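# Unplug the clipped cord from the power strip

## Task

Pull out the plug whose cord sits in the wire clip on the power strip, leaving that plug clear of the clip, with neither gripper left holding any other loose object at the end.

## Robot and tools

Robot: two arms, left_arm and right_arm, each ending in a two-finger parallel gripper. The fingers extend along the gripper's +z axis and close along its y axis. end_effector_position is the spot between the finger pads, roughly 1 cm back from the tips.

Frames: the scene frame sits at table-top height, centred between the nominal bases, with +z up, +x pointing out over the table and left_arm on the +y side (these names do not match image left or right). Measured bases: left_arm at (+0.009, +0.312, 0) m, quat_wxyz (+1.000, 0, 0, +0.020); right_arm at (+0.015, -0.245, 0) m, quat_wxyz (+1.000, 0, 0, -0.002). Each arm reports its hand pose, Hand target and wrist-camera pose in its own base frame; fixed cameras and the table use the scene frame. All offsets run along the commanding arm's base axes, and rotations pivot about its Hand target position.

The 14-number row (used by execute_actions and move): left dx, dy, dz, rx, ry, rz, opening, then right dx, dy, dz, rx, ry, rz, opening. Every number lies in [-1, 1]. Positions and rotations are offsets, not poses: 1.0 equals 0.6 m or 180 degrees, and rx, ry, rz form a single rotation vector. They count from that arm's Hand target as it stood when the action or move began. Opening is absolute: +1 fully open (0.094 m), -1 closed. A 0 in an opening slot closes toward the midpoint, so to keep a gripper unchanged, resend its current command. Offset vectors longer than 1.0 get shortened along their direction.

execute_actions(actions, cameras): actions is a list of actions; each action is up to 15 rows, one per 1/30 s step, and a short list repeats its final row to fill 15 steps. Each row is measured from the action's starting Hand target, not from the prior row, so sending the same offset twice moves the arm twice. An empty list returns state plus images. cameras picks views by name; ["all"] means every camera, [] means none.

move(target, speed, blend, opening_speed, grip_force, blocking, cameras): target is one 14-number row or a list of up to 15 rows, all offsets from the same starting Hand targets. Paths are straight lines, run together and are capped at 10 s. speed is in m/s (0.002 to 2.9, default 0.25; rotation up to twice that in rad/s), one value or one per target. blend, in metres, rounds corners in a list; 0 stops at each. opening_speed is per second on the -1..+1 scale, at least 0.2; use it for gentle closing. grip_force is newtons per pad, 10 to 50, one value or one per arm, and persists; low forces close slowly. blocking=false returns after about 0.5 s while motion continues. Paths ignore obstacles and the other arm, the gripper lags and may overshoot speed when the arm is stretched, and faster contact hits harder. The result adds a move: line: done, off_target, moving, held or fault, plus limits (paced means the pose was clipped, held means steps were withheld). Arms not named in the ending are done.

wait(seconds): 0 to 10; arms hold their last command, and a running move continues. stop(): brakes a running move. zoom_image(camera, region): camera is cam_high, cam_low, cam_left_wrist or cam_right_wrist; region [x0, y0, x1, y1] in pixels from the top-left, at most 504 by 504, from that camera's newest full image. read_manual(section): licence text only. finished_scene(scene): pass the current scene number; it ends the scene irreversibly, so call nothing after it in that reply.

Results: end_effector_position (m) and end_effector_quat_wxyz per arm in its base frame; Hand target (the last commanded pose after clipping, the origin for the next offsets); Tool commands; grip_measured (same scale as opening; empty grippers read up to ~2.5 mm wide, a squeezed hard part reads a few mm narrower); grip_effort_nm (motor effort, negative closing, not pad force, keeps a residual at rest); Joint positions (last entry is opening in m); Joint velocities, possibly listed as within noise; joint torques (offset, noisy, joints 1 to 3 wrap at ±28 N m); per-step positions after execute_actions. Images: cam_high, cam_low, cam_left_wrist, cam_right_wrist, each 672x504; wrist views are fisheye and may lag during motion.

Control behaviour: each step the commanded orientation is limited to 40 degrees from the measured one. Grippers often settle a few cm from the target because of friction and weight; a new command, even all zeros, requests it again, and a leftover gap can be sent as an offset. A blocked arm keeps pushing until commanded back past its gripper. Sending all six pose zeros re-requests the Hand target.

Avoid: dropping things or letting things fall off the table (failure), releasing moving parts, fast impacts on fixed or heavy items, hard pushes, any contact or grip between the two arms, strain on the wrist-camera cables, and paths passing near an arm's own base (go around). Long stretched holds or pushing toward unreachable poses heat motors: MOTOR HOT appears at 75 °C, and at 90 °C an OVER-TEMPERATURE FAULT folds and disables that arm. Loose objects may get occasional nudges.

Each tool is called after "Request:" as name(argument=value, ...) on one line, values as JSON.

## Session

Request:
execute_actions(actions=[])

Request:
zoom_image(camera="cam_high", region=[230, 80, 470, 260])

Request:
zoom_image(camera="cam_low", region=[300, 130, 500, 300])

Scene clock: 0.00 s.
left_arm: end_effector_position=(+0.2988, +0.0511, +0.1079) grip_measured=+1.000 grip_effort_nm=n/a end_effector_quat_wxyz=(+0.598, -0.218, +0.771, -0.003) | right_arm: end_effector_position=(+0.4592, +0.0284, +0.2615) grip_measured=+1.000 grip_effort_nm=n/a end_effector_quat_wxyz=(+0.484, +0.108, +0.860, -0.123)
Joint positions: left_arm=[0.029 0.935 0.051 0.588 -0.232 -0.351 0.094] | right_arm=[0.262 1.556 1.357 -0.424 0.539 0.23 0.094]
Joint velocities: within noise
Joint torques (N m): no reading
Heat: left arm: 29 °C; right arm: 28 °C.
Hand target: left_arm +0.3007, +0.0514, +0.1132; +0.604, -0.218, +0.767, -0.003 | right_arm +0.4580, +0.0271, +0.2658; +0.486, +0.109, +0.858, -0.124
Tool commands: left_gripper/opening=+1.0 right_gripper/opening=+1.0
camera_calibration:
cam_left_wrist: T_world_to_cam=[[0.367617, -0.910919, 0.187309, -0.0801575], [-0.579026, -0.381806, -0.720384, 0.307264], [0.727727, 0.156369, -0.667804, -0.0539485], [0, 0, 0, 1]] pos_world=[0.246641, 0.0527339, 0.200335]
cam_right_wrist: T_world_to_cam=[[-0.32364, -0.946105, 0.011899, 0.173274], [-0.798232, 0.266261, -0.540307, 0.532138], [0.508019, -0.184363, -0.841384, 0.0938456], [0, 0, 0, 1]] pos_world=[0.433173, 0.0395491, 0.364416]

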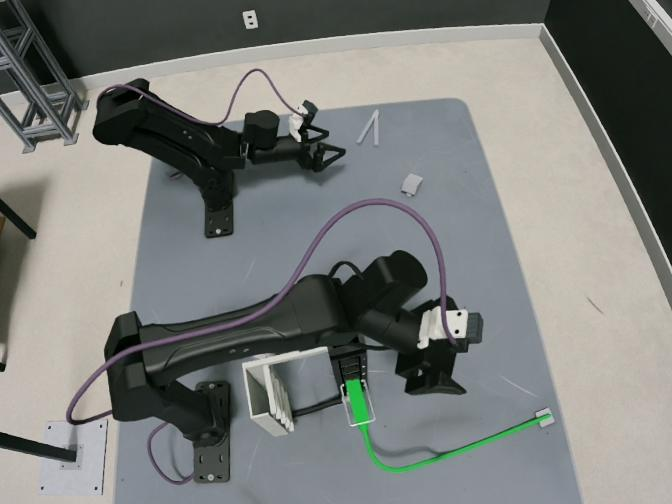

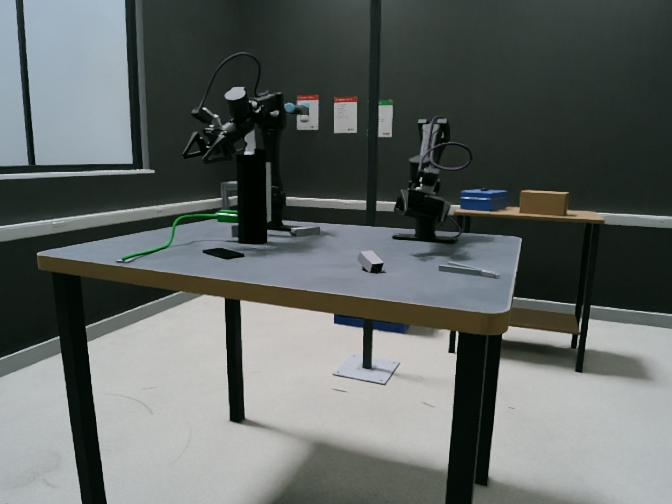

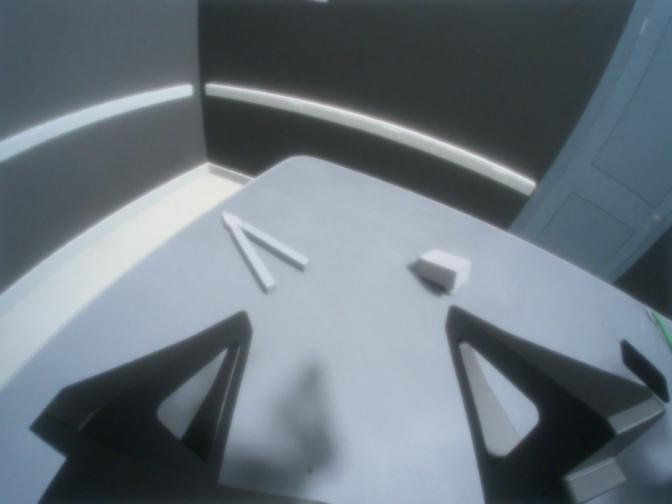

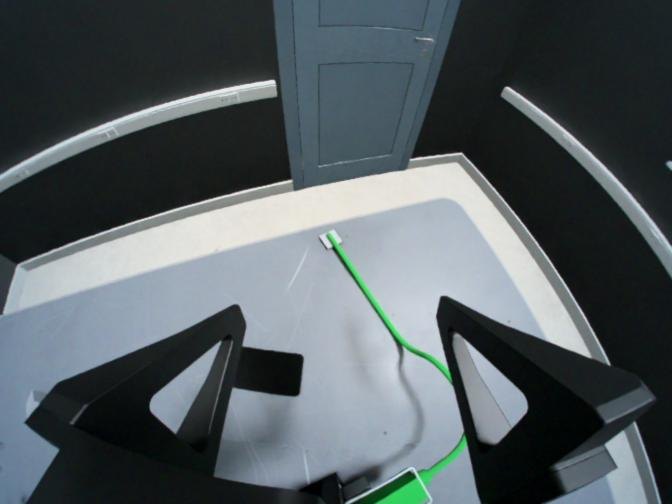

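Scaled by 2.100.

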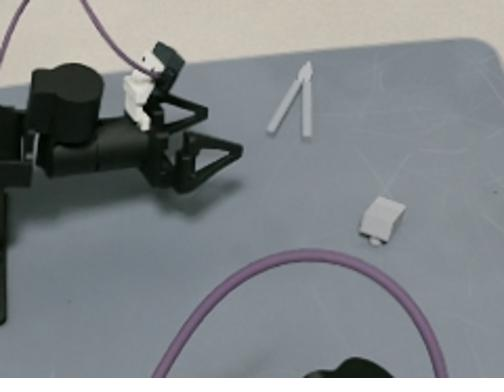

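Scaled by 2.520.

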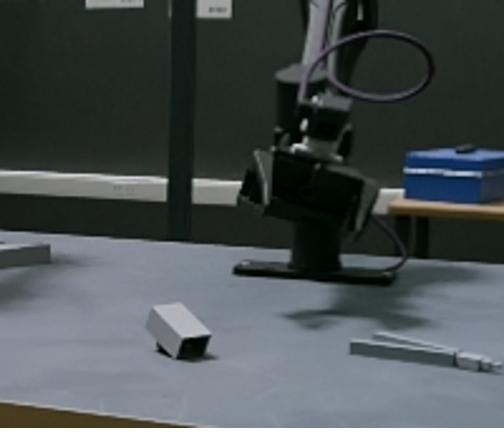

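Request:
zoom_image(camera="cam_high", region=[230, 320, 410, 455])

Request:
zoom_image(camera="cam_low", region=[170, 130, 330, 260])

Scaled by 2.800.

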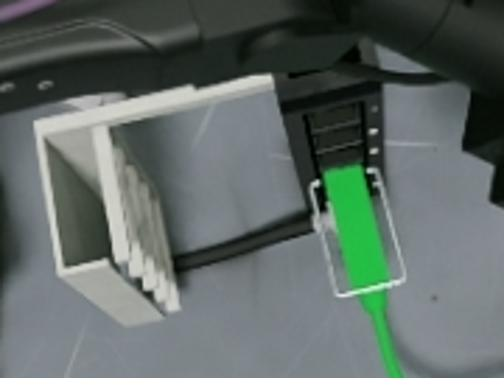

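Scaled by 3.150.

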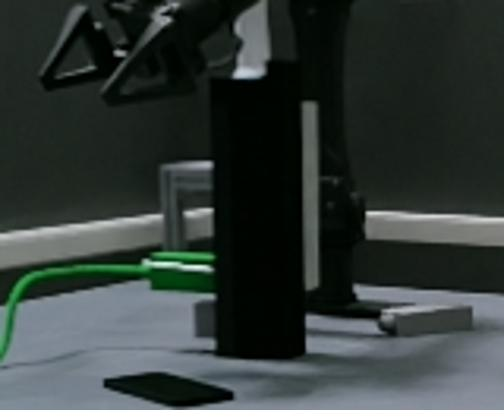

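Request:
move(target=[[0, 0, 0, 0, 0, 0, 1, -0.0967, -0.2617, 0.04, 0.1456, 0.0983, 0.0738, -0.36], [0, 0, 0, 0, 0, 0, 1, -0.265, -0.1035, -0.2447, 0.364, 0.2458, 0.1844, -0.36]], speed=0.35, blend=[0.04, 0], cameras=["cam_right_wrist", "cam_low", "cam_high"])

Request:
zoom_image(camera="cam_right_wrist", region=[220, 130, 460, 350])

Request:
zoom_image(camera="cam_low", region=[170, 150, 290, 250])

Scene clock: 58.53 s.
left_arm: end_effector_position=(+0.2988, +0.0511, +0.1079) grip_measured=+1.000 grip_effort_nm=0.00 end_effector_quat_wxyz=(+0.598, -0.218, +0.771, -0.003) | right_arm: end_effector_position=(+0.2971, -0.0365, +0.1223) grip_measured=-0.358 grip_effort_nm=-0.15 end_effector_quat_wxyz=(+0.032, +0.061, +0.900, +0.430)
Joint positions: left_arm=[0.029 0.935 0.051 0.588 -0.232 -0.351 0.094] | right_arm=[-0.567 1.947 1.442 -1.538 -0.788 -0.631 0.03]
Joint torques (N m): left_arm=[0.01 -1.89 8.12 2.08 -0.07 0] | right_arm=[-0.28 -7.57 5.57 -0.45 -0.58 -0.18]
Heat: left arm: 36 °C; right arm: 31 °C.
Hand target: left_arm +0.3007, +0.0514, +0.1132; +0.604, -0.218, +0.767, -0.003 | right_arm +0.2990, -0.0350, +0.1191; +0.031, +0.063, +0.893, +0.445
Off the commanded pose: left_arm 0.006 m, 1 deg | right_arm 0.004 m, 2 deg.
move: done
camera_calibration:
cam_right_wrist: T_world_to_cam=[[-0.16971, -0.58293, -0.794601, 0.127344], [-0.92313, -0.188239, 0.335256, 0.258274], [-0.345005, 0.790417, -0.506174, 0.295158], [0, 0, 0, 1]] pos_world=[0.361864, -0.110448, 0.164002]
Images, in order (width x height): cam_high 672x504, cam_low 672x504, cam_right_wrist 672x504.

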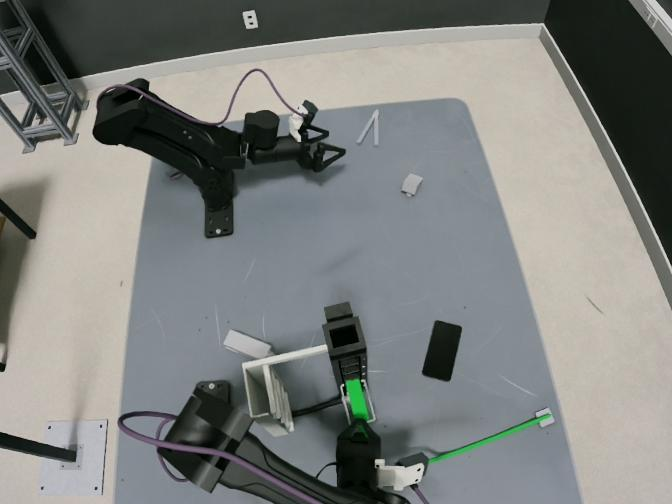

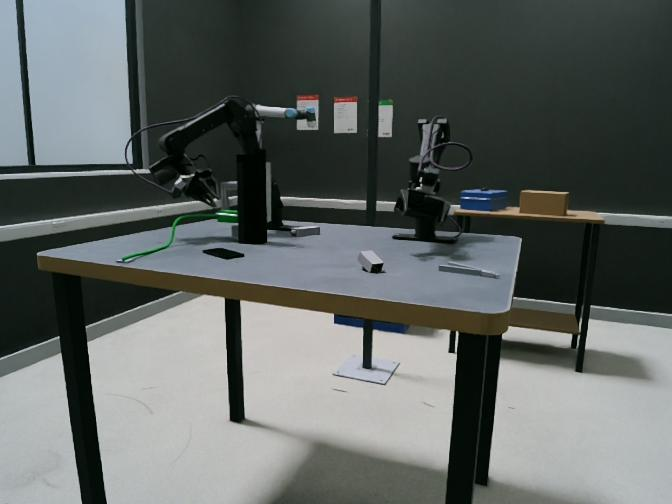

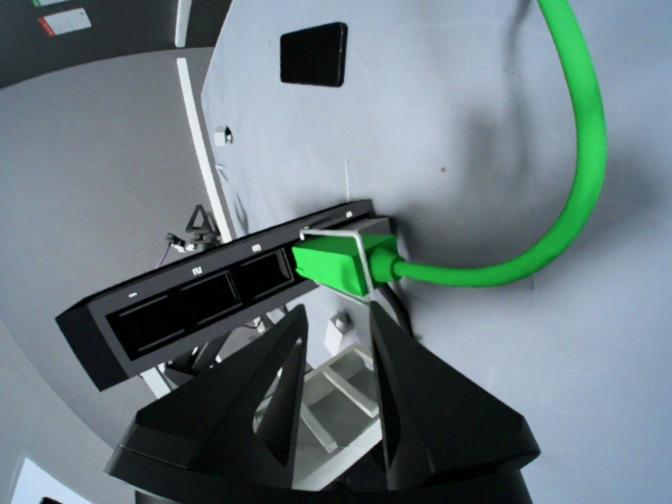

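Scaled by 2.100 from the camera's 672x504 image, which has a finer 960x720 frame.

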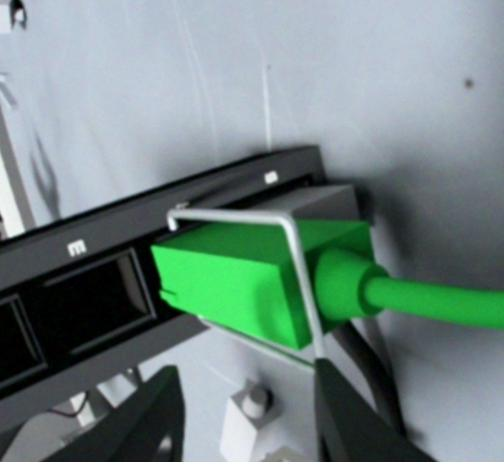

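Scaled by 4.200.

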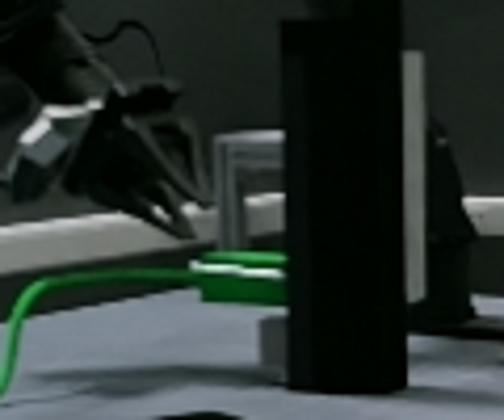

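Request:
zoom_image(camera="cam_high", region=[290, 350, 430, 500])

Request:
zoom_image(camera="cam_right_wrist", region=[290, 200, 430, 330])

Scaled by 3.360.

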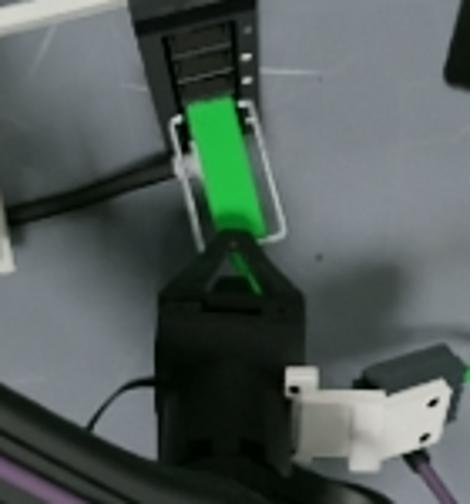

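Scaled by 3.600 from the camera's 672x504 image, which has a finer 960x720 frame.

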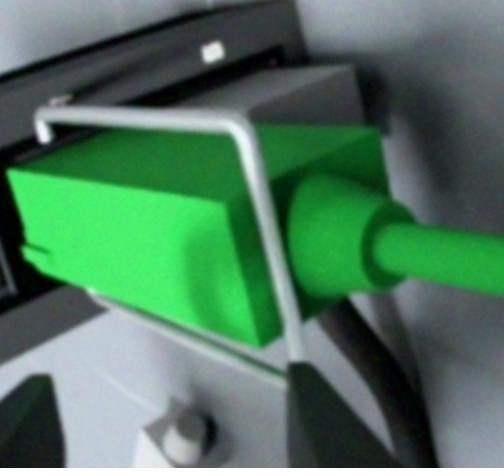

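Request:
move(target=[[0, 0, 0, 0, 0, 0, 1, -0.0243, -0.0225, -0.0047, 0, 0, 0, -0.36], [0, 0, 0, 0, 0, 0, 1, -0.0188, 0.016, -0.036, 0, 0, 0, -0.36]], speed=0.08, blend=[0.004, 0], cameras=["cam_right_wrist", "cam_low"])

Request:
zoom_image(camera="cam_right_wrist", region=[250, 200, 450, 370])

Request:
zoom_image(camera="cam_low", region=[170, 150, 290, 250])

Scene clock: 93.87 s.
left_arm: end_effector_position=(+0.2988, +0.0511, +0.1079) grip_measured=+1.000 grip_effort_nm=-0.01 end_effector_quat_wxyz=(+0.598, -0.218, +0.771, -0.003) | right_arm: end_effector_position=(+0.2843, -0.0277, +0.0973) grip_measured=-0.358 grip_effort_nm=-0.15 end_effector_quat_wxyz=(+0.021, +0.064, +0.896, +0.439)
Joint positions: left_arm=[0.029 0.935 0.051 0.588 -0.232 -0.351 0.094] | right_arm=[-0.567 1.947 1.322 -1.453 -0.791 -0.64 0.03]
Joint torques (N m): left_arm=[-0.01 -1.91 8.12 2.07 -0.07 0] | right_arm=[0.21 -9.29 4.7 -0.31 -0.58 -0.01]
Heat: left arm: 36 °C; right arm: 33 °C.
Hand target: left_arm +0.3007, +0.0514, +0.1132; +0.604, -0.218, +0.767, -0.003 | right_arm +0.2878, -0.0254, +0.0975; +0.031, +0.063, +0.893, +0.445
Off the commanded pose: left_arm 0.006 m, 1 deg | right_arm 0.004 m, 1 deg.
move: done
camera_calibration:
cam_right_wrist: T_world_to_cam=[[-0.184295, -0.567662, -0.802369, 0.115612], [-0.915026, -0.198949, 0.350924, 0.252279], [-0.358837, 0.798861, -0.48276, 0.273021], [0, 0, 0, 1]] pos_world=[0.350119, -0.102287, 0.136036]
Images, in order (width x height): cam_low 672x504, cam_right_wrist 672x504.

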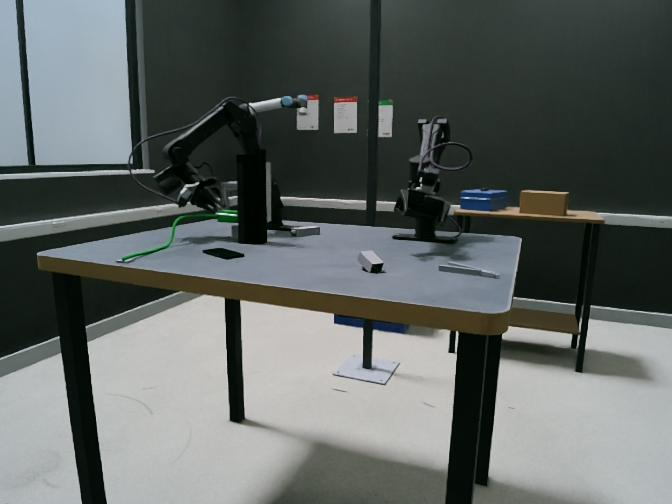

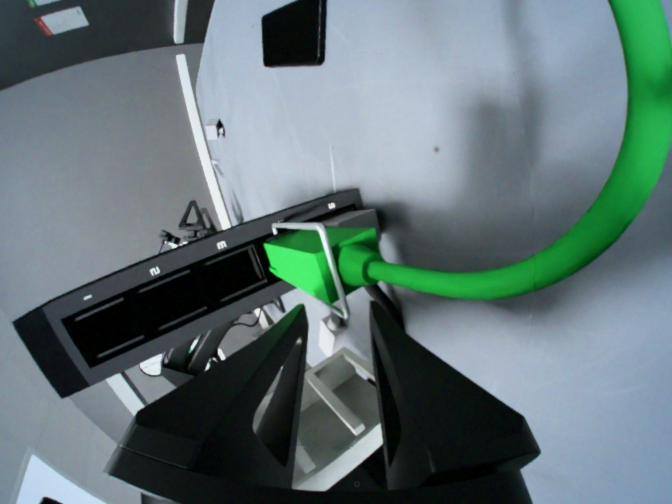

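Scaled by 2.520 from the camera's 672x504 image, which has a finer 960x720 frame.

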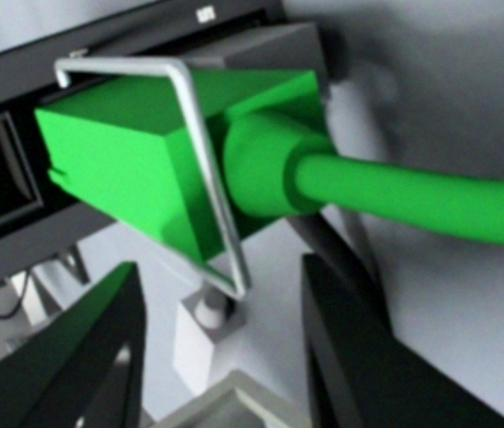

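Scaled by 4.200.

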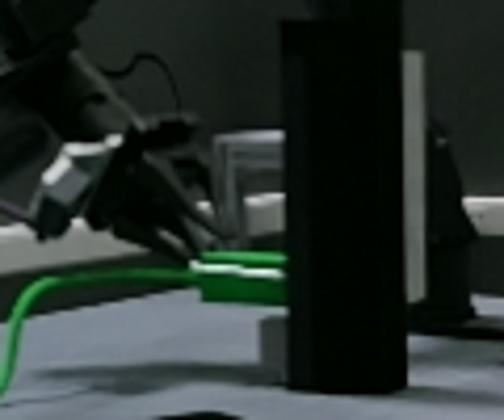

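Request:
move(target=[[0, 0, 0, 0, 0, 0, 1, 0.0012, 0.0058, -0.0045, 0, 0, 0, -0.36], [0, 0, 0, 0, 0, 0, 1, -0.0003, 0.0118, 0.0158, 0, 0, 0, -0.36], [0, 0, 0, 0, 0, 0, 1, -0.0008, 0.0162, 0.0542, 0, 0, 0, -0.36], [0, 0, 0, 0, 0, 0, 1, -0.0025, 0.0282, 0.0808, 0, 0, 0, -0.36], [0, 0, 0, 0, 0, 0, 1, -0.0073, 0.0625, 0.1292, 0, 0, 0, -0.36]], speed=[0.06, 0.06, 0.08, 0.1, 0.1], blend=[0, 0.004, 0.006, 0.006, 0], cameras=["cam_right_wrist", "cam_low"])

Request:
zoom_image(camera="cam_low", region=[170, 150, 290, 250])

Scene clock: 113.07 s.
left_arm: end_effector_position=(+0.2988, +0.0511, +0.1079) grip_measured=+1.000 grip_effort_nm=-0.01 end_effector_quat_wxyz=(+0.598, -0.218, +0.771, -0.003) | right_arm: end_effector_position=(+0.2783, +0.0099, +0.1603) grip_measured=-0.358 grip_effort_nm=-0.15 end_effector_quat_wxyz=(+0.021, +0.080, +0.896, +0.436)
Joint positions: left_arm=[0.029 0.935 0.051 0.588 -0.232 -0.351 0.094] | right_arm=[-0.47 1.754 1.349 -1.558 -0.836 -0.467 0.03]
Joint torques (N m): left_arm=[-0.01 -1.89 8.12 2.07 -0.07 0] | right_arm=[0.46 -10.28 8.2 -0.32 -0.64 -0.04]
Heat: left arm: 37 °C; right arm: 35 °C.
Hand target: left_arm +0.3007, +0.0514, +0.1132; +0.604, -0.218, +0.767, -0.003 | right_arm +0.2834, +0.0121, +0.1750; +0.031, +0.063, +0.893, +0.445
Off the commanded pose: left_arm 0.006 m, 1 deg | right_arm 0.016 m, 3 deg.
joint sent to its limit (right arm) — joint 4 (wrist pitch), lower limit. The joint targets still meet the commanded pose.
move: off_target (right_arm)
camera_calibration:
cam_right_wrist: T_world_to_cam=[[-0.212529, -0.565656, -0.796784, 0.193355], [-0.915333, -0.170187, 0.364969, 0.229733], [-0.342049, 0.806889, -0.481593, 0.26627], [0, 0, 0, 1]] pos_world=[0.342453, -0.0663804, 0.19845]
Images, in order (width x height): cam_low 672x504, cam_right_wrist 672x504.

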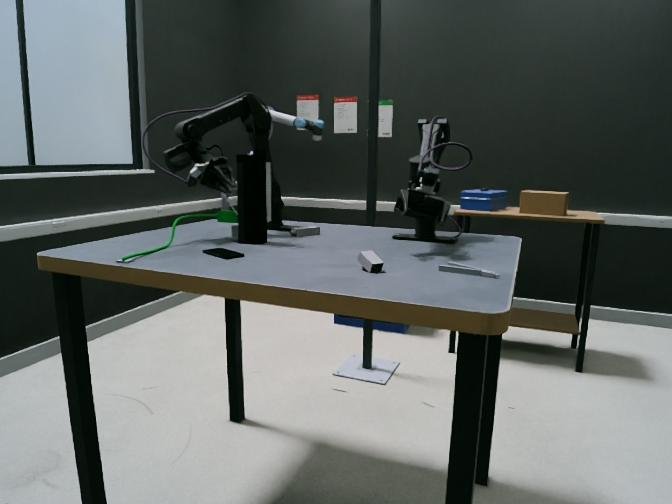

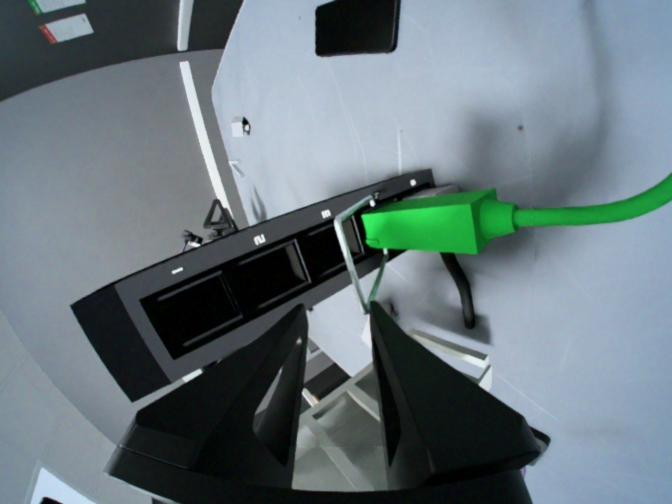

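Scaled by 4.200.

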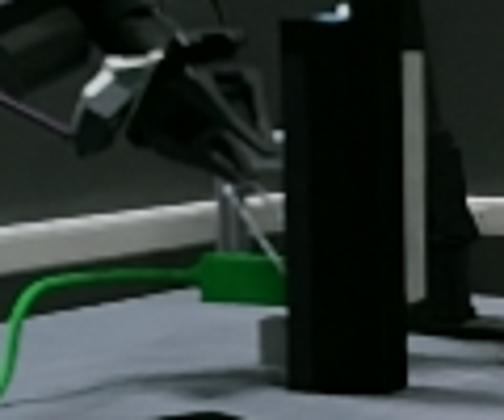

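Request:
move(target=[[0, 0, 0, 0, 0, 0, 1, 0.0047, -0.033, -0.0033, 0, 0, 0, -0.36], [0, 0, 0, 0, 0, 0, 1, 0.0227, -0.0908, 0.0333, 0, 0, 0, -0.36], [0, 0, 0, 0, 0, 0, 1, 0.046, -0.0768, 0.0017, -0.2223, 0.2223, -0.3795, 0.19]], speed=[0.1, 0.2, 0.3], blend=[0.005, 0.02, 0], cameras=["cam_right_wrist", "cam_low"])

Request:
zoom_image(camera="cam_right_wrist", region=[250, 180, 430, 400])

Request:
zoom_image(camera="cam_low", region=[170, 130, 290, 250])

Scene clock: 149.80 s.
left_arm: end_effector_position=(+0.2988, +0.0511, +0.1079) grip_measured=+1.000 grip_effort_nm=-0.01 end_effector_quat_wxyz=(+0.598, -0.218, +0.771, -0.003) | right_arm: end_effector_position=(+0.3086, -0.0313, +0.1780) grip_measured=+0.188 grip_effort_nm=0.09 end_effector_quat_wxyz=(+0.002, +0.655, +0.756, +0.014)
Joint positions: left_arm=[0.029 0.935 0.051 0.588 -0.232 -0.351 0.094] | right_arm=[-0.116 1.716 1.67 -1.506 -0.021 1.311 0.056]
Joint torques (N m): left_arm=[0.02 -1.91 8.12 2.07 -0.07 0] | right_arm=[0.38 -5.86 8.92 0.24 0.25 0.1]
Heat: left arm: 37 °C; right arm: 33 °C.
Hand target: left_arm +0.3007, +0.0514, +0.1132; +0.604, -0.218, +0.767, -0.003 | right_arm +0.3109, -0.0340, +0.1760; +0.000, +0.657, +0.754, +0.000
Off the commanded pose: left_arm 0.006 m, 1 deg | right_arm 0.004 m, 2 deg.
move: done
camera_calibration:
cam_right_wrist: T_world_to_cam=[[-0.997308, -0.050714, -0.0529622, 0.316603], [-0.0697449, 0.879051, 0.471599, -0.00309569], [0.0226398, 0.474023, -0.880221, 0.266444], [0, 0, 0, 1]] pos_world=[0.309503, -0.107523, 0.252757]
Images, in order (width x height): cam_low 672x504, cam_right_wrist 672x504.

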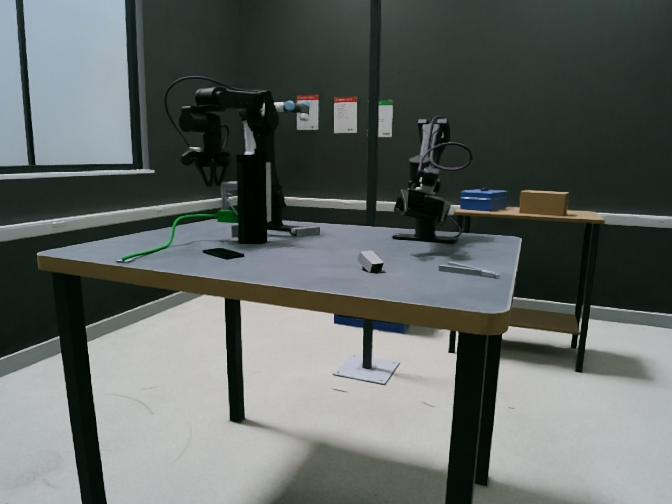

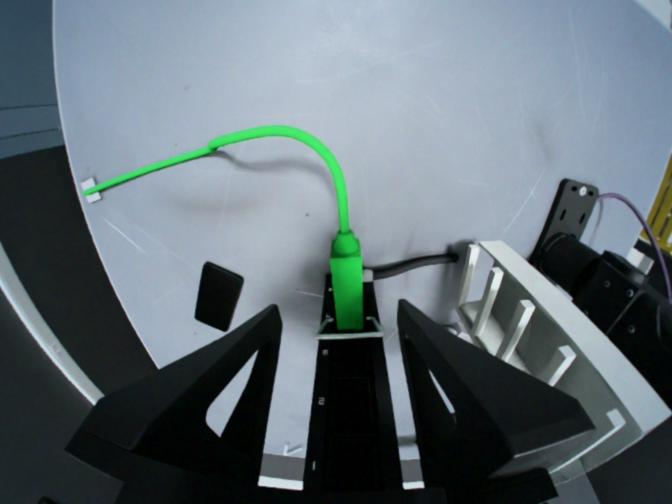

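Scaled by 2.291 from the camera's 672x504 image, which has a finer 960x720 frame.

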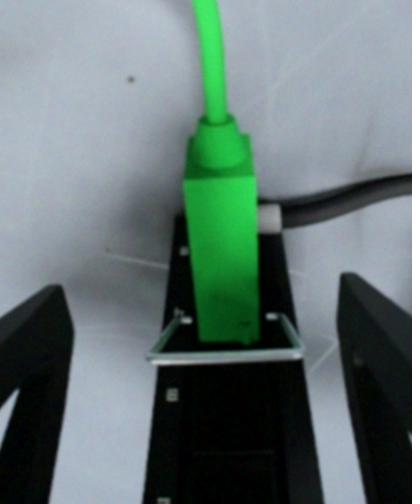

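Scaled by 4.200.

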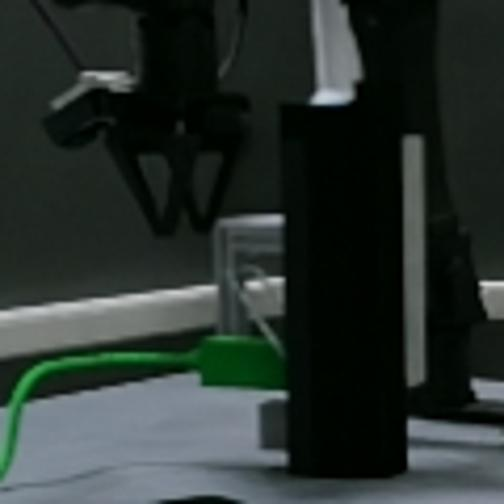

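Request:
move(target=[[0, 0, 0, 0, 0, 0, 1, -0.007, 0.0322, -0.1517, 0, 0, 0, 0.19], [0, 0, 0, 0, 0, 0, 1, -0.007, 0.0322, -0.1517, 0, 0, 0, -0.64], [0, 0, 0, 0, 0, 0, 1, 0.0195, -0.183, -0.1517, -0.0606, -0.0074, 0, -0.64]], speed=[0.15, 0.1, 0.06], opening_speed=1.2, cameras=["cam_right_wrist", "cam_low"])

Request:
zoom_image(camera="cam_low", region=[130, 130, 290, 270])

Scene clock: 172.70 s.
left_arm: end_effector_position=(+0.2988, +0.0511, +0.1079) grip_measured=+1.000 grip_effort_nm=-0.01 end_effector_quat_wxyz=(+0.598, -0.218, +0.771, -0.003) | right_arm: end_effector_position=(+0.3176, -0.1355, +0.0876) grip_measured=-0.638 grip_effort_nm=-0.15 end_effector_quat_wxyz=(+0.067, +0.654, +0.752, -0.052)
Joint positions: left_arm=[0.029 0.935 0.051 0.588 -0.232 -0.351 0.094] | right_arm=[-0.329 1.779 1.373 -1.079 0.147 1.096 0.017]
Joint torques (N m): left_arm=[0.01 -1.89 8.13 2.07 -0.07 0] | right_arm=[-0.4 -6.48 9.26 0.57 0.37 -0.04]
Heat: left arm: 37 °C; right arm: 33 °C.
Hand target: left_arm +0.3007, +0.0514, +0.1132; +0.604, -0.218, +0.767, -0.003 | right_arm +0.3228, -0.1437, +0.0851; +0.072, +0.653, +0.751, -0.064
Off the commanded pose: left_arm 0.006 m, 1 deg | right_arm 0.010 m, 1 deg.
move: done
camera_calibration:
cam_right_wrist: T_world_to_cam=[[-0.996973, -0.0545249, -0.0554159, 0.315078], [-0.0687284, 0.951317, 0.300454, 0.156243], [0.0363359, 0.303353, -0.952185, 0.214861], [0, 0, 0, 1]] pos_world=[0.317056, -0.196635, 0.175104]
Images, in order (width x height): cam_low 672x504, cam_right_wrist 672x504.

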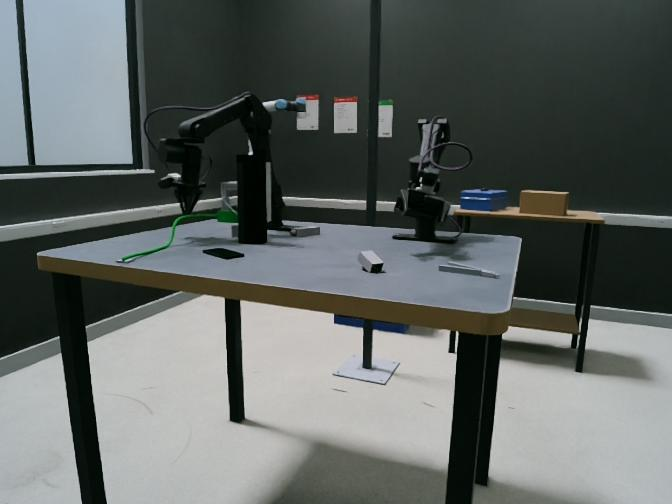

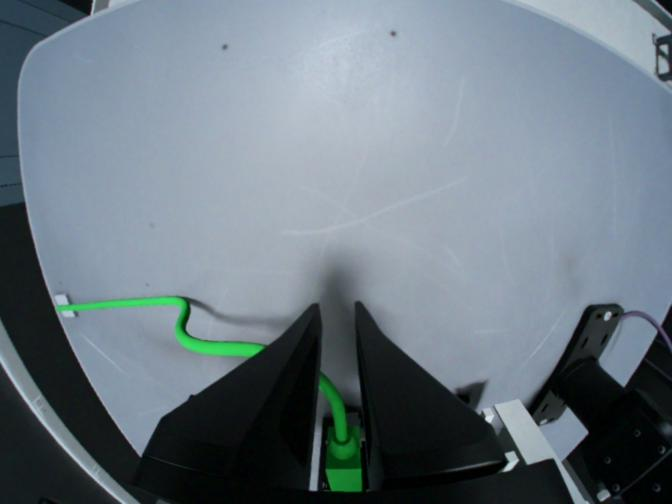

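Scaled by 3.150.

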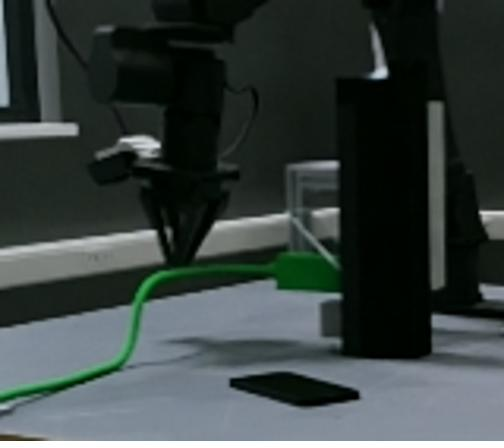

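Request:
move(target=[[0, 0, 0, 0, 0, 0, 1, 0, 0, 0.1333, 0.03, 0.0037, 0, 0.19], [0, 0, 0, 0, 0, 0, 1, -0.023, 0.1845, 0.1332, 0.0606, 0.0074, 0, 0.19], [0, 0, 0, 0, 0, 0, 1, -0.0292, 0.23, -0.0052, 0.0606, 0.0074, 0, 0.19], [0, 0, 0, 0, 0, 0, 1, -0.0292, 0.23, -0.0052, 0.0606, 0.0074, 0, -0.66]], speed=[0.2, 0.25, 0.15, 0.1], blend=[0.02, 0.02, 0, 0], opening_speed=1.5, cameras=["cam_right_wrist", "cam_low"])

Request:
zoom_image(camera="cam_low", region=[170, 130, 290, 250])

Scene clock: 183.77 s.
left_arm: end_effector_position=(+0.2988, +0.0511, +0.1079) grip_measured=+1.000 grip_effort_nm=-0.01 end_effector_quat_wxyz=(+0.598, -0.218, +0.771, -0.003) | right_arm: end_effector_position=(+0.3000, -0.0066, +0.0745) grip_measured=-0.104 grip_effort_nm=-1.06 end_effector_quat_wxyz=(-0.019, +0.657, +0.753, -0.015)
Joint positions: left_arm=[0.029 0.935 0.051 0.588 -0.232 -0.351 0.094] | right_arm=[-0.026 1.746 1.291 -1.165 -0.002 1.408 0.042]
Joint torques (N m): left_arm=[0.02 -1.91 8.1 2.07 -0.07 0.01] | right_arm=[0.35 -11.02 6.12 0.48 0.05 0.03]
Heat: left arm: 38 °C; right arm: 34 °C.
Hand target: left_arm +0.3007, +0.0514, +0.1132; +0.604, -0.218, +0.767, -0.003 | right_arm +0.3051, -0.0058, +0.0818; +0.000, +0.657, +0.754, +0.000
Off the commanded pose: left_arm 0.006 m, 1 deg | right_arm 0.009 m, 3 deg.
move: off_target (right_arm)
camera_calibration:
cam_right_wrist: T_world_to_cam=[[-0.998862, -0.0443675, 0.0175108, 0.298955], [-0.0312962, 0.886667, 0.461349, 0.0126834], [-0.0359952, 0.460276, -0.887046, 0.181808], [0, 0, 0, 1]] pos_world=[0.305555, -0.0816638, 0.150185]
Images, in order (width x height): cam_low 672x504, cam_right_wrist 672x504.

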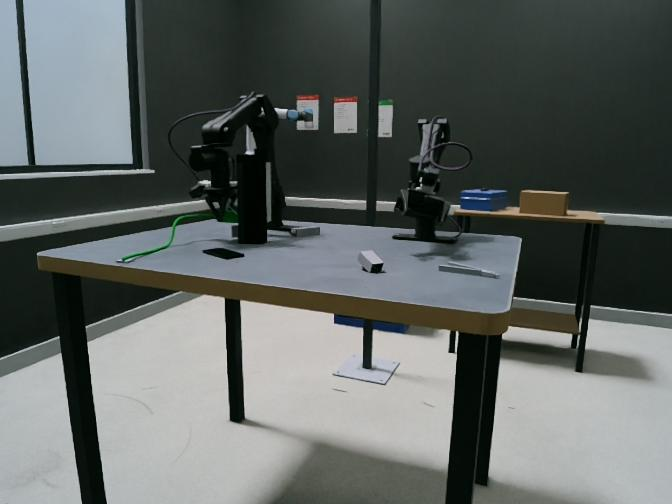

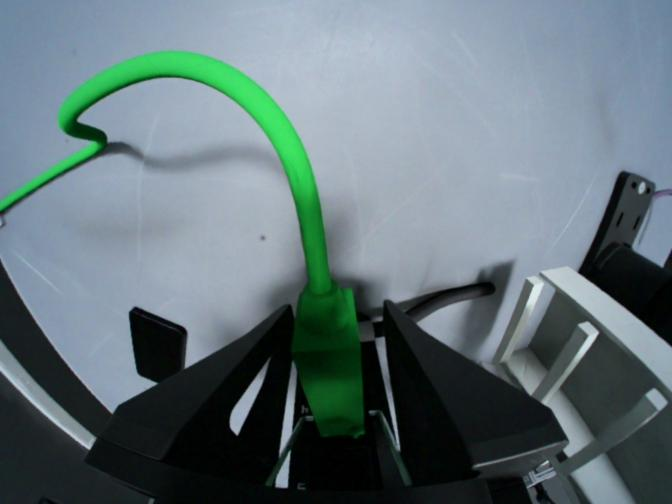

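Scaled by 4.200.

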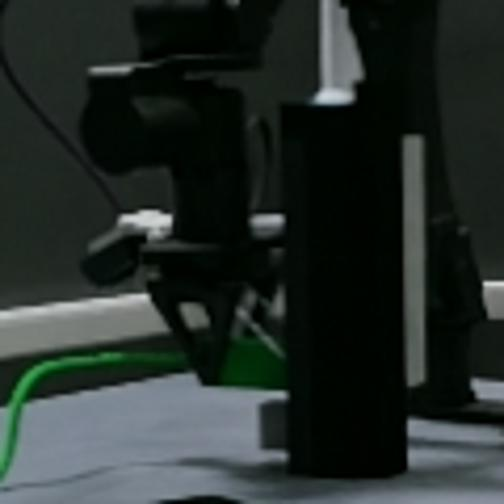

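Request:
move(target=[[0, 0, 0, 0, 0, 0, 1, 0, 0, 0.01, 0, 0, 0, 0.19], [0, 0, 0, 0, 0, 0, 1, 0.0062, -0.0497, 0.1667, 0, 0, 0, -0.9], [0, 0, 0, 0, 0, 0, 1, -0.001, -0.0087, 0.1303, 0.1378, 0.017, 0, -0.9], [0, 0, 0, 0, 0, 0, 1, -0.0085, 0.0655, 0.132, 0.1378, 0.017, 0, -0.9], [0, 0, 0, 0, 0, 0, 1, -0.001, -0.025, 0.1417, 0.1378, 0.017, 0, -0.9], [0, 0, 0, 0, 0, 0, 1, 0.0065, -0.0453, 0.1387, 0, 0, 0, 0.19]], speed=[0.1, 0.3, 0.3, 0.1, 0.25, 0.3], blend=[0, 0, 0.005, 0, 0.02, 0], cameras=["cam_right_wrist", "cam_low"])

Request:
zoom_image(camera="cam_right_wrist", region=[250, 180, 430, 400])

Request:
zoom_image(camera="cam_low", region=[170, 130, 290, 250])

Scene clock: 230.37 s.
left_arm: end_effector_position=(+0.2988, +0.0511, +0.1079) grip_measured=+1.000 grip_effort_nm=-0.01 end_effector_quat_wxyz=(+0.598, -0.218, +0.771, -0.003) | right_arm: end_effector_position=(+0.3126, -0.0309, +0.1570) grip_measured=+0.188 grip_effort_nm=0.08 end_effector_quat_wxyz=(-0.019, +0.655, +0.756, +0.000)
Joint positions: left_arm=[0.029 0.935 0.051 0.588 -0.232 -0.351 0.094] | right_arm=[-0.114 1.767 1.645 -1.479 -0.021 1.314 0.056]
Joint torques (N m): left_arm=[0.01 -1.91 8.12 2.08 -0.07 0] | right_arm=[0.36 -11.89 5.64 0.34 0.24 0.11]
Heat: left arm: 38 °C; right arm: 38 °C.
Hand target: left_arm +0.3007, +0.0514, +0.1132; +0.604, -0.218, +0.767, -0.003 | right_arm +0.3090, -0.0330, +0.1651; +0.000, +0.657, +0.754, +0.000
Off the commanded pose: left_arm 0.006 m, 1 deg | right_arm 0.009 m, 2 deg.
move: done
camera_calibration:
cam_right_wrist: T_world_to_cam=[[-0.998715, -0.05045, -0.0048201, 0.312361], [-0.0465759, 0.87619, 0.479709, -0.00184749], [-0.019978, 0.479317, -0.877414, 0.260625], [0, 0, 0, 1]] pos_world=[0.317081, -0.107545, 0.231068]
Images, in order (width x height): cam_low 672x504, cam_right_wrist 672x504.

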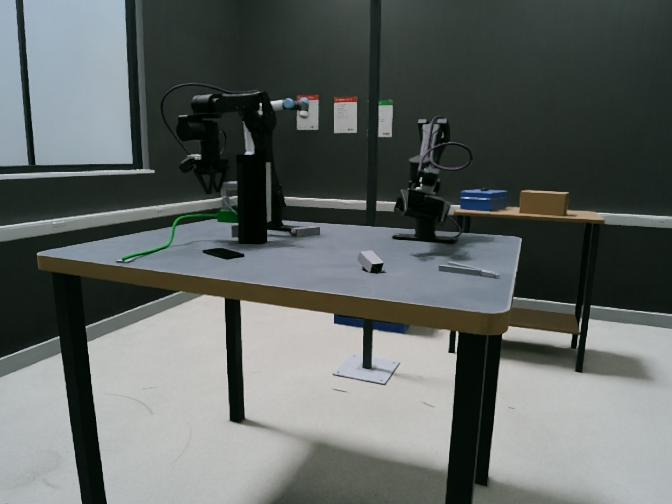

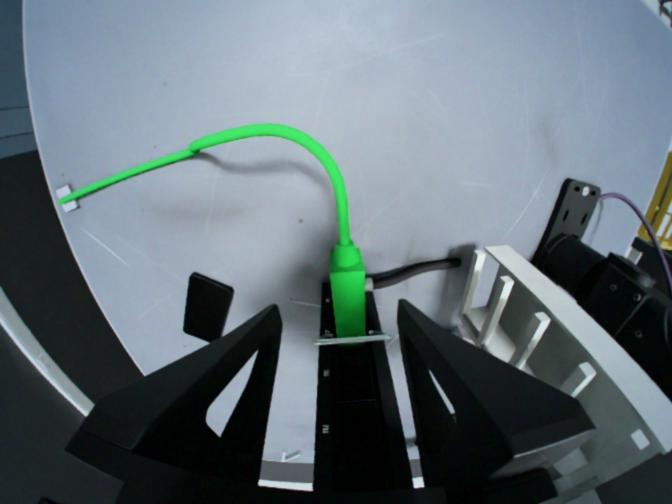

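Scaled by 2.291 from the camera's 672x504 image, which has a finer 960x720 frame.

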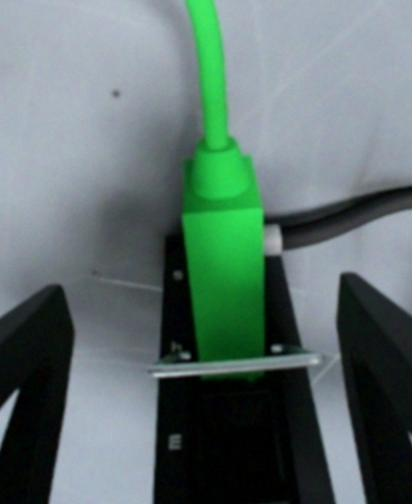

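Scaled by 4.200.

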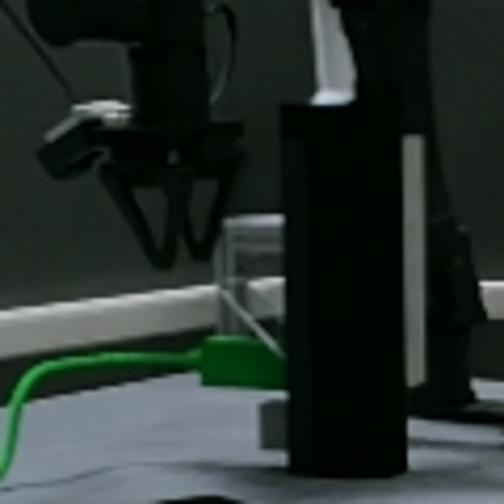

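Request:
move(target=[[0, 0, 0, 0, 0, 0, 1, 0, 0, 0, 0, 0, 0, -0.9], [0, 0, 0, 0, 0, 0, 1, -0.0103, 0.0042, -0.0523, 0.1378, 0.017, 0, -0.9], [0, 0, 0, 0, 0, 0, 1, -0.0192, 0.1083, -0.0523, 0.1378, 0.017, 0, -0.9], [0, 0, 0, 0, 0, 0, 1, -0.0103, 0.0042, -0.0083, 0.1378, 0.017, 0, -0.9], [0, 0, 0, 0, 0, 0, 1, 0, 0, 0, 0, 0, 0, 0.19]], speed=[0.1, 0.3, 0.12, 0.25, 0.3], blend=[0, 0.003, 0, 0.02, 0], cameras=["cam_right_wrist", "cam_low"])

Request:
zoom_image(camera="cam_right_wrist", region=[250, 180, 430, 400])

Request:
zoom_image(camera="cam_low", region=[170, 130, 290, 250])

Scene clock: 255.17 s.
left_arm: end_effector_position=(+0.2988, +0.0511, +0.1079) grip_measured=+1.000 grip_effort_nm=-0.01 end_effector_quat_wxyz=(+0.598, -0.218, +0.771, -0.003) | right_arm: end_effector_position=(+0.3125, -0.0307, +0.1576) grip_measured=+0.188 grip_effort_nm=0.09 end_effector_quat_wxyz=(-0.017, +0.655, +0.756, +0.001)
Joint positions: left_arm=[0.029 0.935 0.051 0.588 -0.232 -0.351 0.094] | right_arm=[-0.113 1.764 1.645 -1.479 -0.021 1.314 0.056]
Joint torques (N m): left_arm=[0.01 -1.91 8.12 2.07 -0.07 0] | right_arm=[0.32 -11.62 5.7 0.34 0.25 0.11]
Heat: left arm: 38 °C; right arm: 39 °C.
Hand target: left_arm +0.3007, +0.0514, +0.1132; +0.604, -0.218, +0.767, -0.003 | right_arm +0.3091, -0.0330, +0.1651; +0.000, +0.657, +0.754, +0.000
Off the commanded pose: left_arm 0.006 m, 1 deg | right_arm 0.009 m, 2 deg.
move: done
camera_calibration:
cam_right_wrist: T_world_to_cam=[[-0.998674, -0.0509358, -0.00745955, 0.312708], [-0.0482754, 0.876319, 0.479306, -0.00168347], [-0.0178769, 0.47903, -0.877616, 0.260625], [0, 0, 0, 1]] pos_world=[0.316871, -0.107444, 0.231868]
Images, in order (width x height): cam_low 672x504, cam_right_wrist 672x504.

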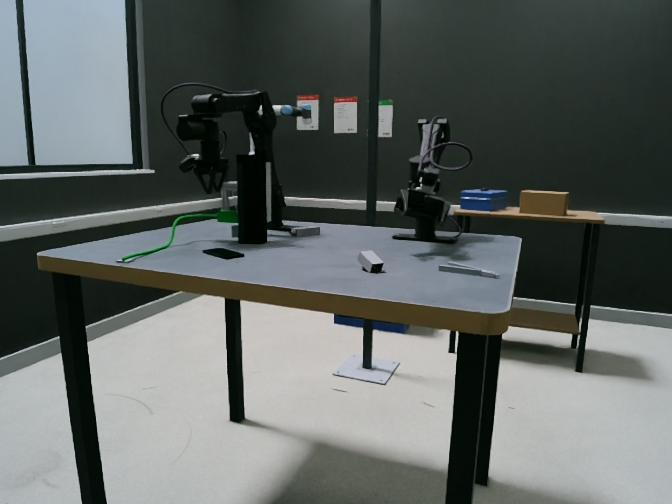

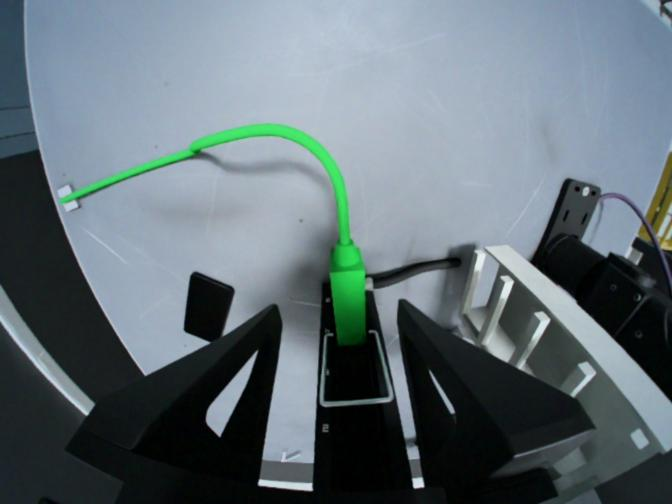

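Scaled by 2.291 from the camera's 672x504 image, which has a finer 960x720 frame.

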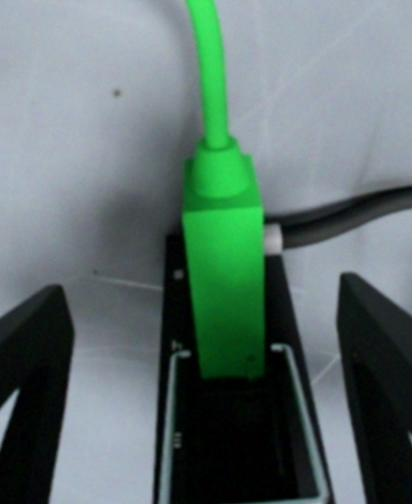

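Scaled by 4.200.

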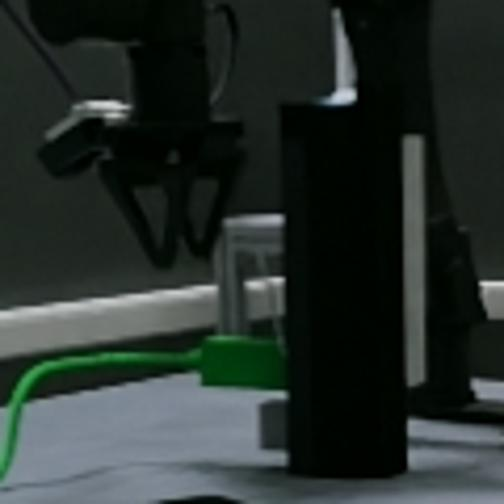

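Request:
move(target=[[0, 0, 0, 0, 0, 0, 1, -0.0093, 0.0475, -0.1202, 0, 0, 0, 0.19], [0, 0, 0, 0, 0, 0, 1, -0.0093, 0.0475, -0.1202, 0, 0, 0, -0.66]], speed=[0.15, 0.1], opening_speed=1.5, cameras=["cam_right_wrist"])

Scene clock: 269.27 s.
left_arm: end_effector_position=(+0.2988, +0.0511, +0.1079) grip_measured=+1.000 grip_effort_nm=-0.01 end_effector_quat_wxyz=(+0.598, -0.218, +0.771, -0.003) | right_arm: end_effector_position=(+0.3031, -0.0026, +0.0855) grip_measured=-0.497 grip_effort_nm=-1.06 end_effector_quat_wxyz=(-0.019, +0.655, +0.755, -0.004)
Joint positions: left_arm=[0.029 0.935 0.051 0.588 -0.232 -0.351 0.094] | right_arm=[-0.023 1.736 1.324 -1.194 -0.019 1.406 0.024]
Joint torques (N m): left_arm=[0.01 -1.91 8.12 2.07 -0.07 0] | right_arm=[0.42 -11.32 5.86 0.38 0.22 0.1]
Heat: left arm: 39 °C; right arm: 38 °C.
Hand target: left_arm +0.3007, +0.0514, +0.1132; +0.604, -0.218, +0.767, -0.003 | right_arm +0.3036, -0.0045, +0.0931; +0.000, +0.657, +0.754, +0.000
Off the commanded pose: left_arm 0.006 m, 1 deg | right_arm 0.008 m, 2 deg.
move: done
camera_calibration:
cam_right_wrist: T_world_to_cam=[[-0.998772, -0.0494922, 0.0022242, 0.303365], [-0.0424859, 0.878746, 0.475396, 0.00639069], [-0.0254829, 0.474717, -0.879769, 0.186056], [0, 0, 0, 1]] pos_world=[0.308005, -0.0789254, 0.159973]
Images, in order (width x height): cam_right_wrist 672x504.

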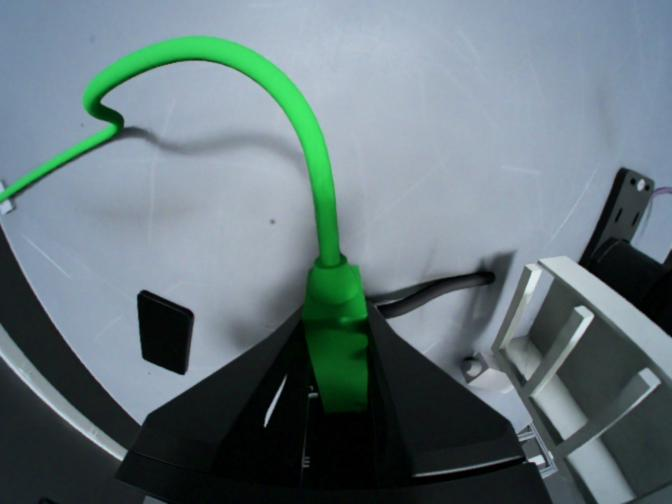

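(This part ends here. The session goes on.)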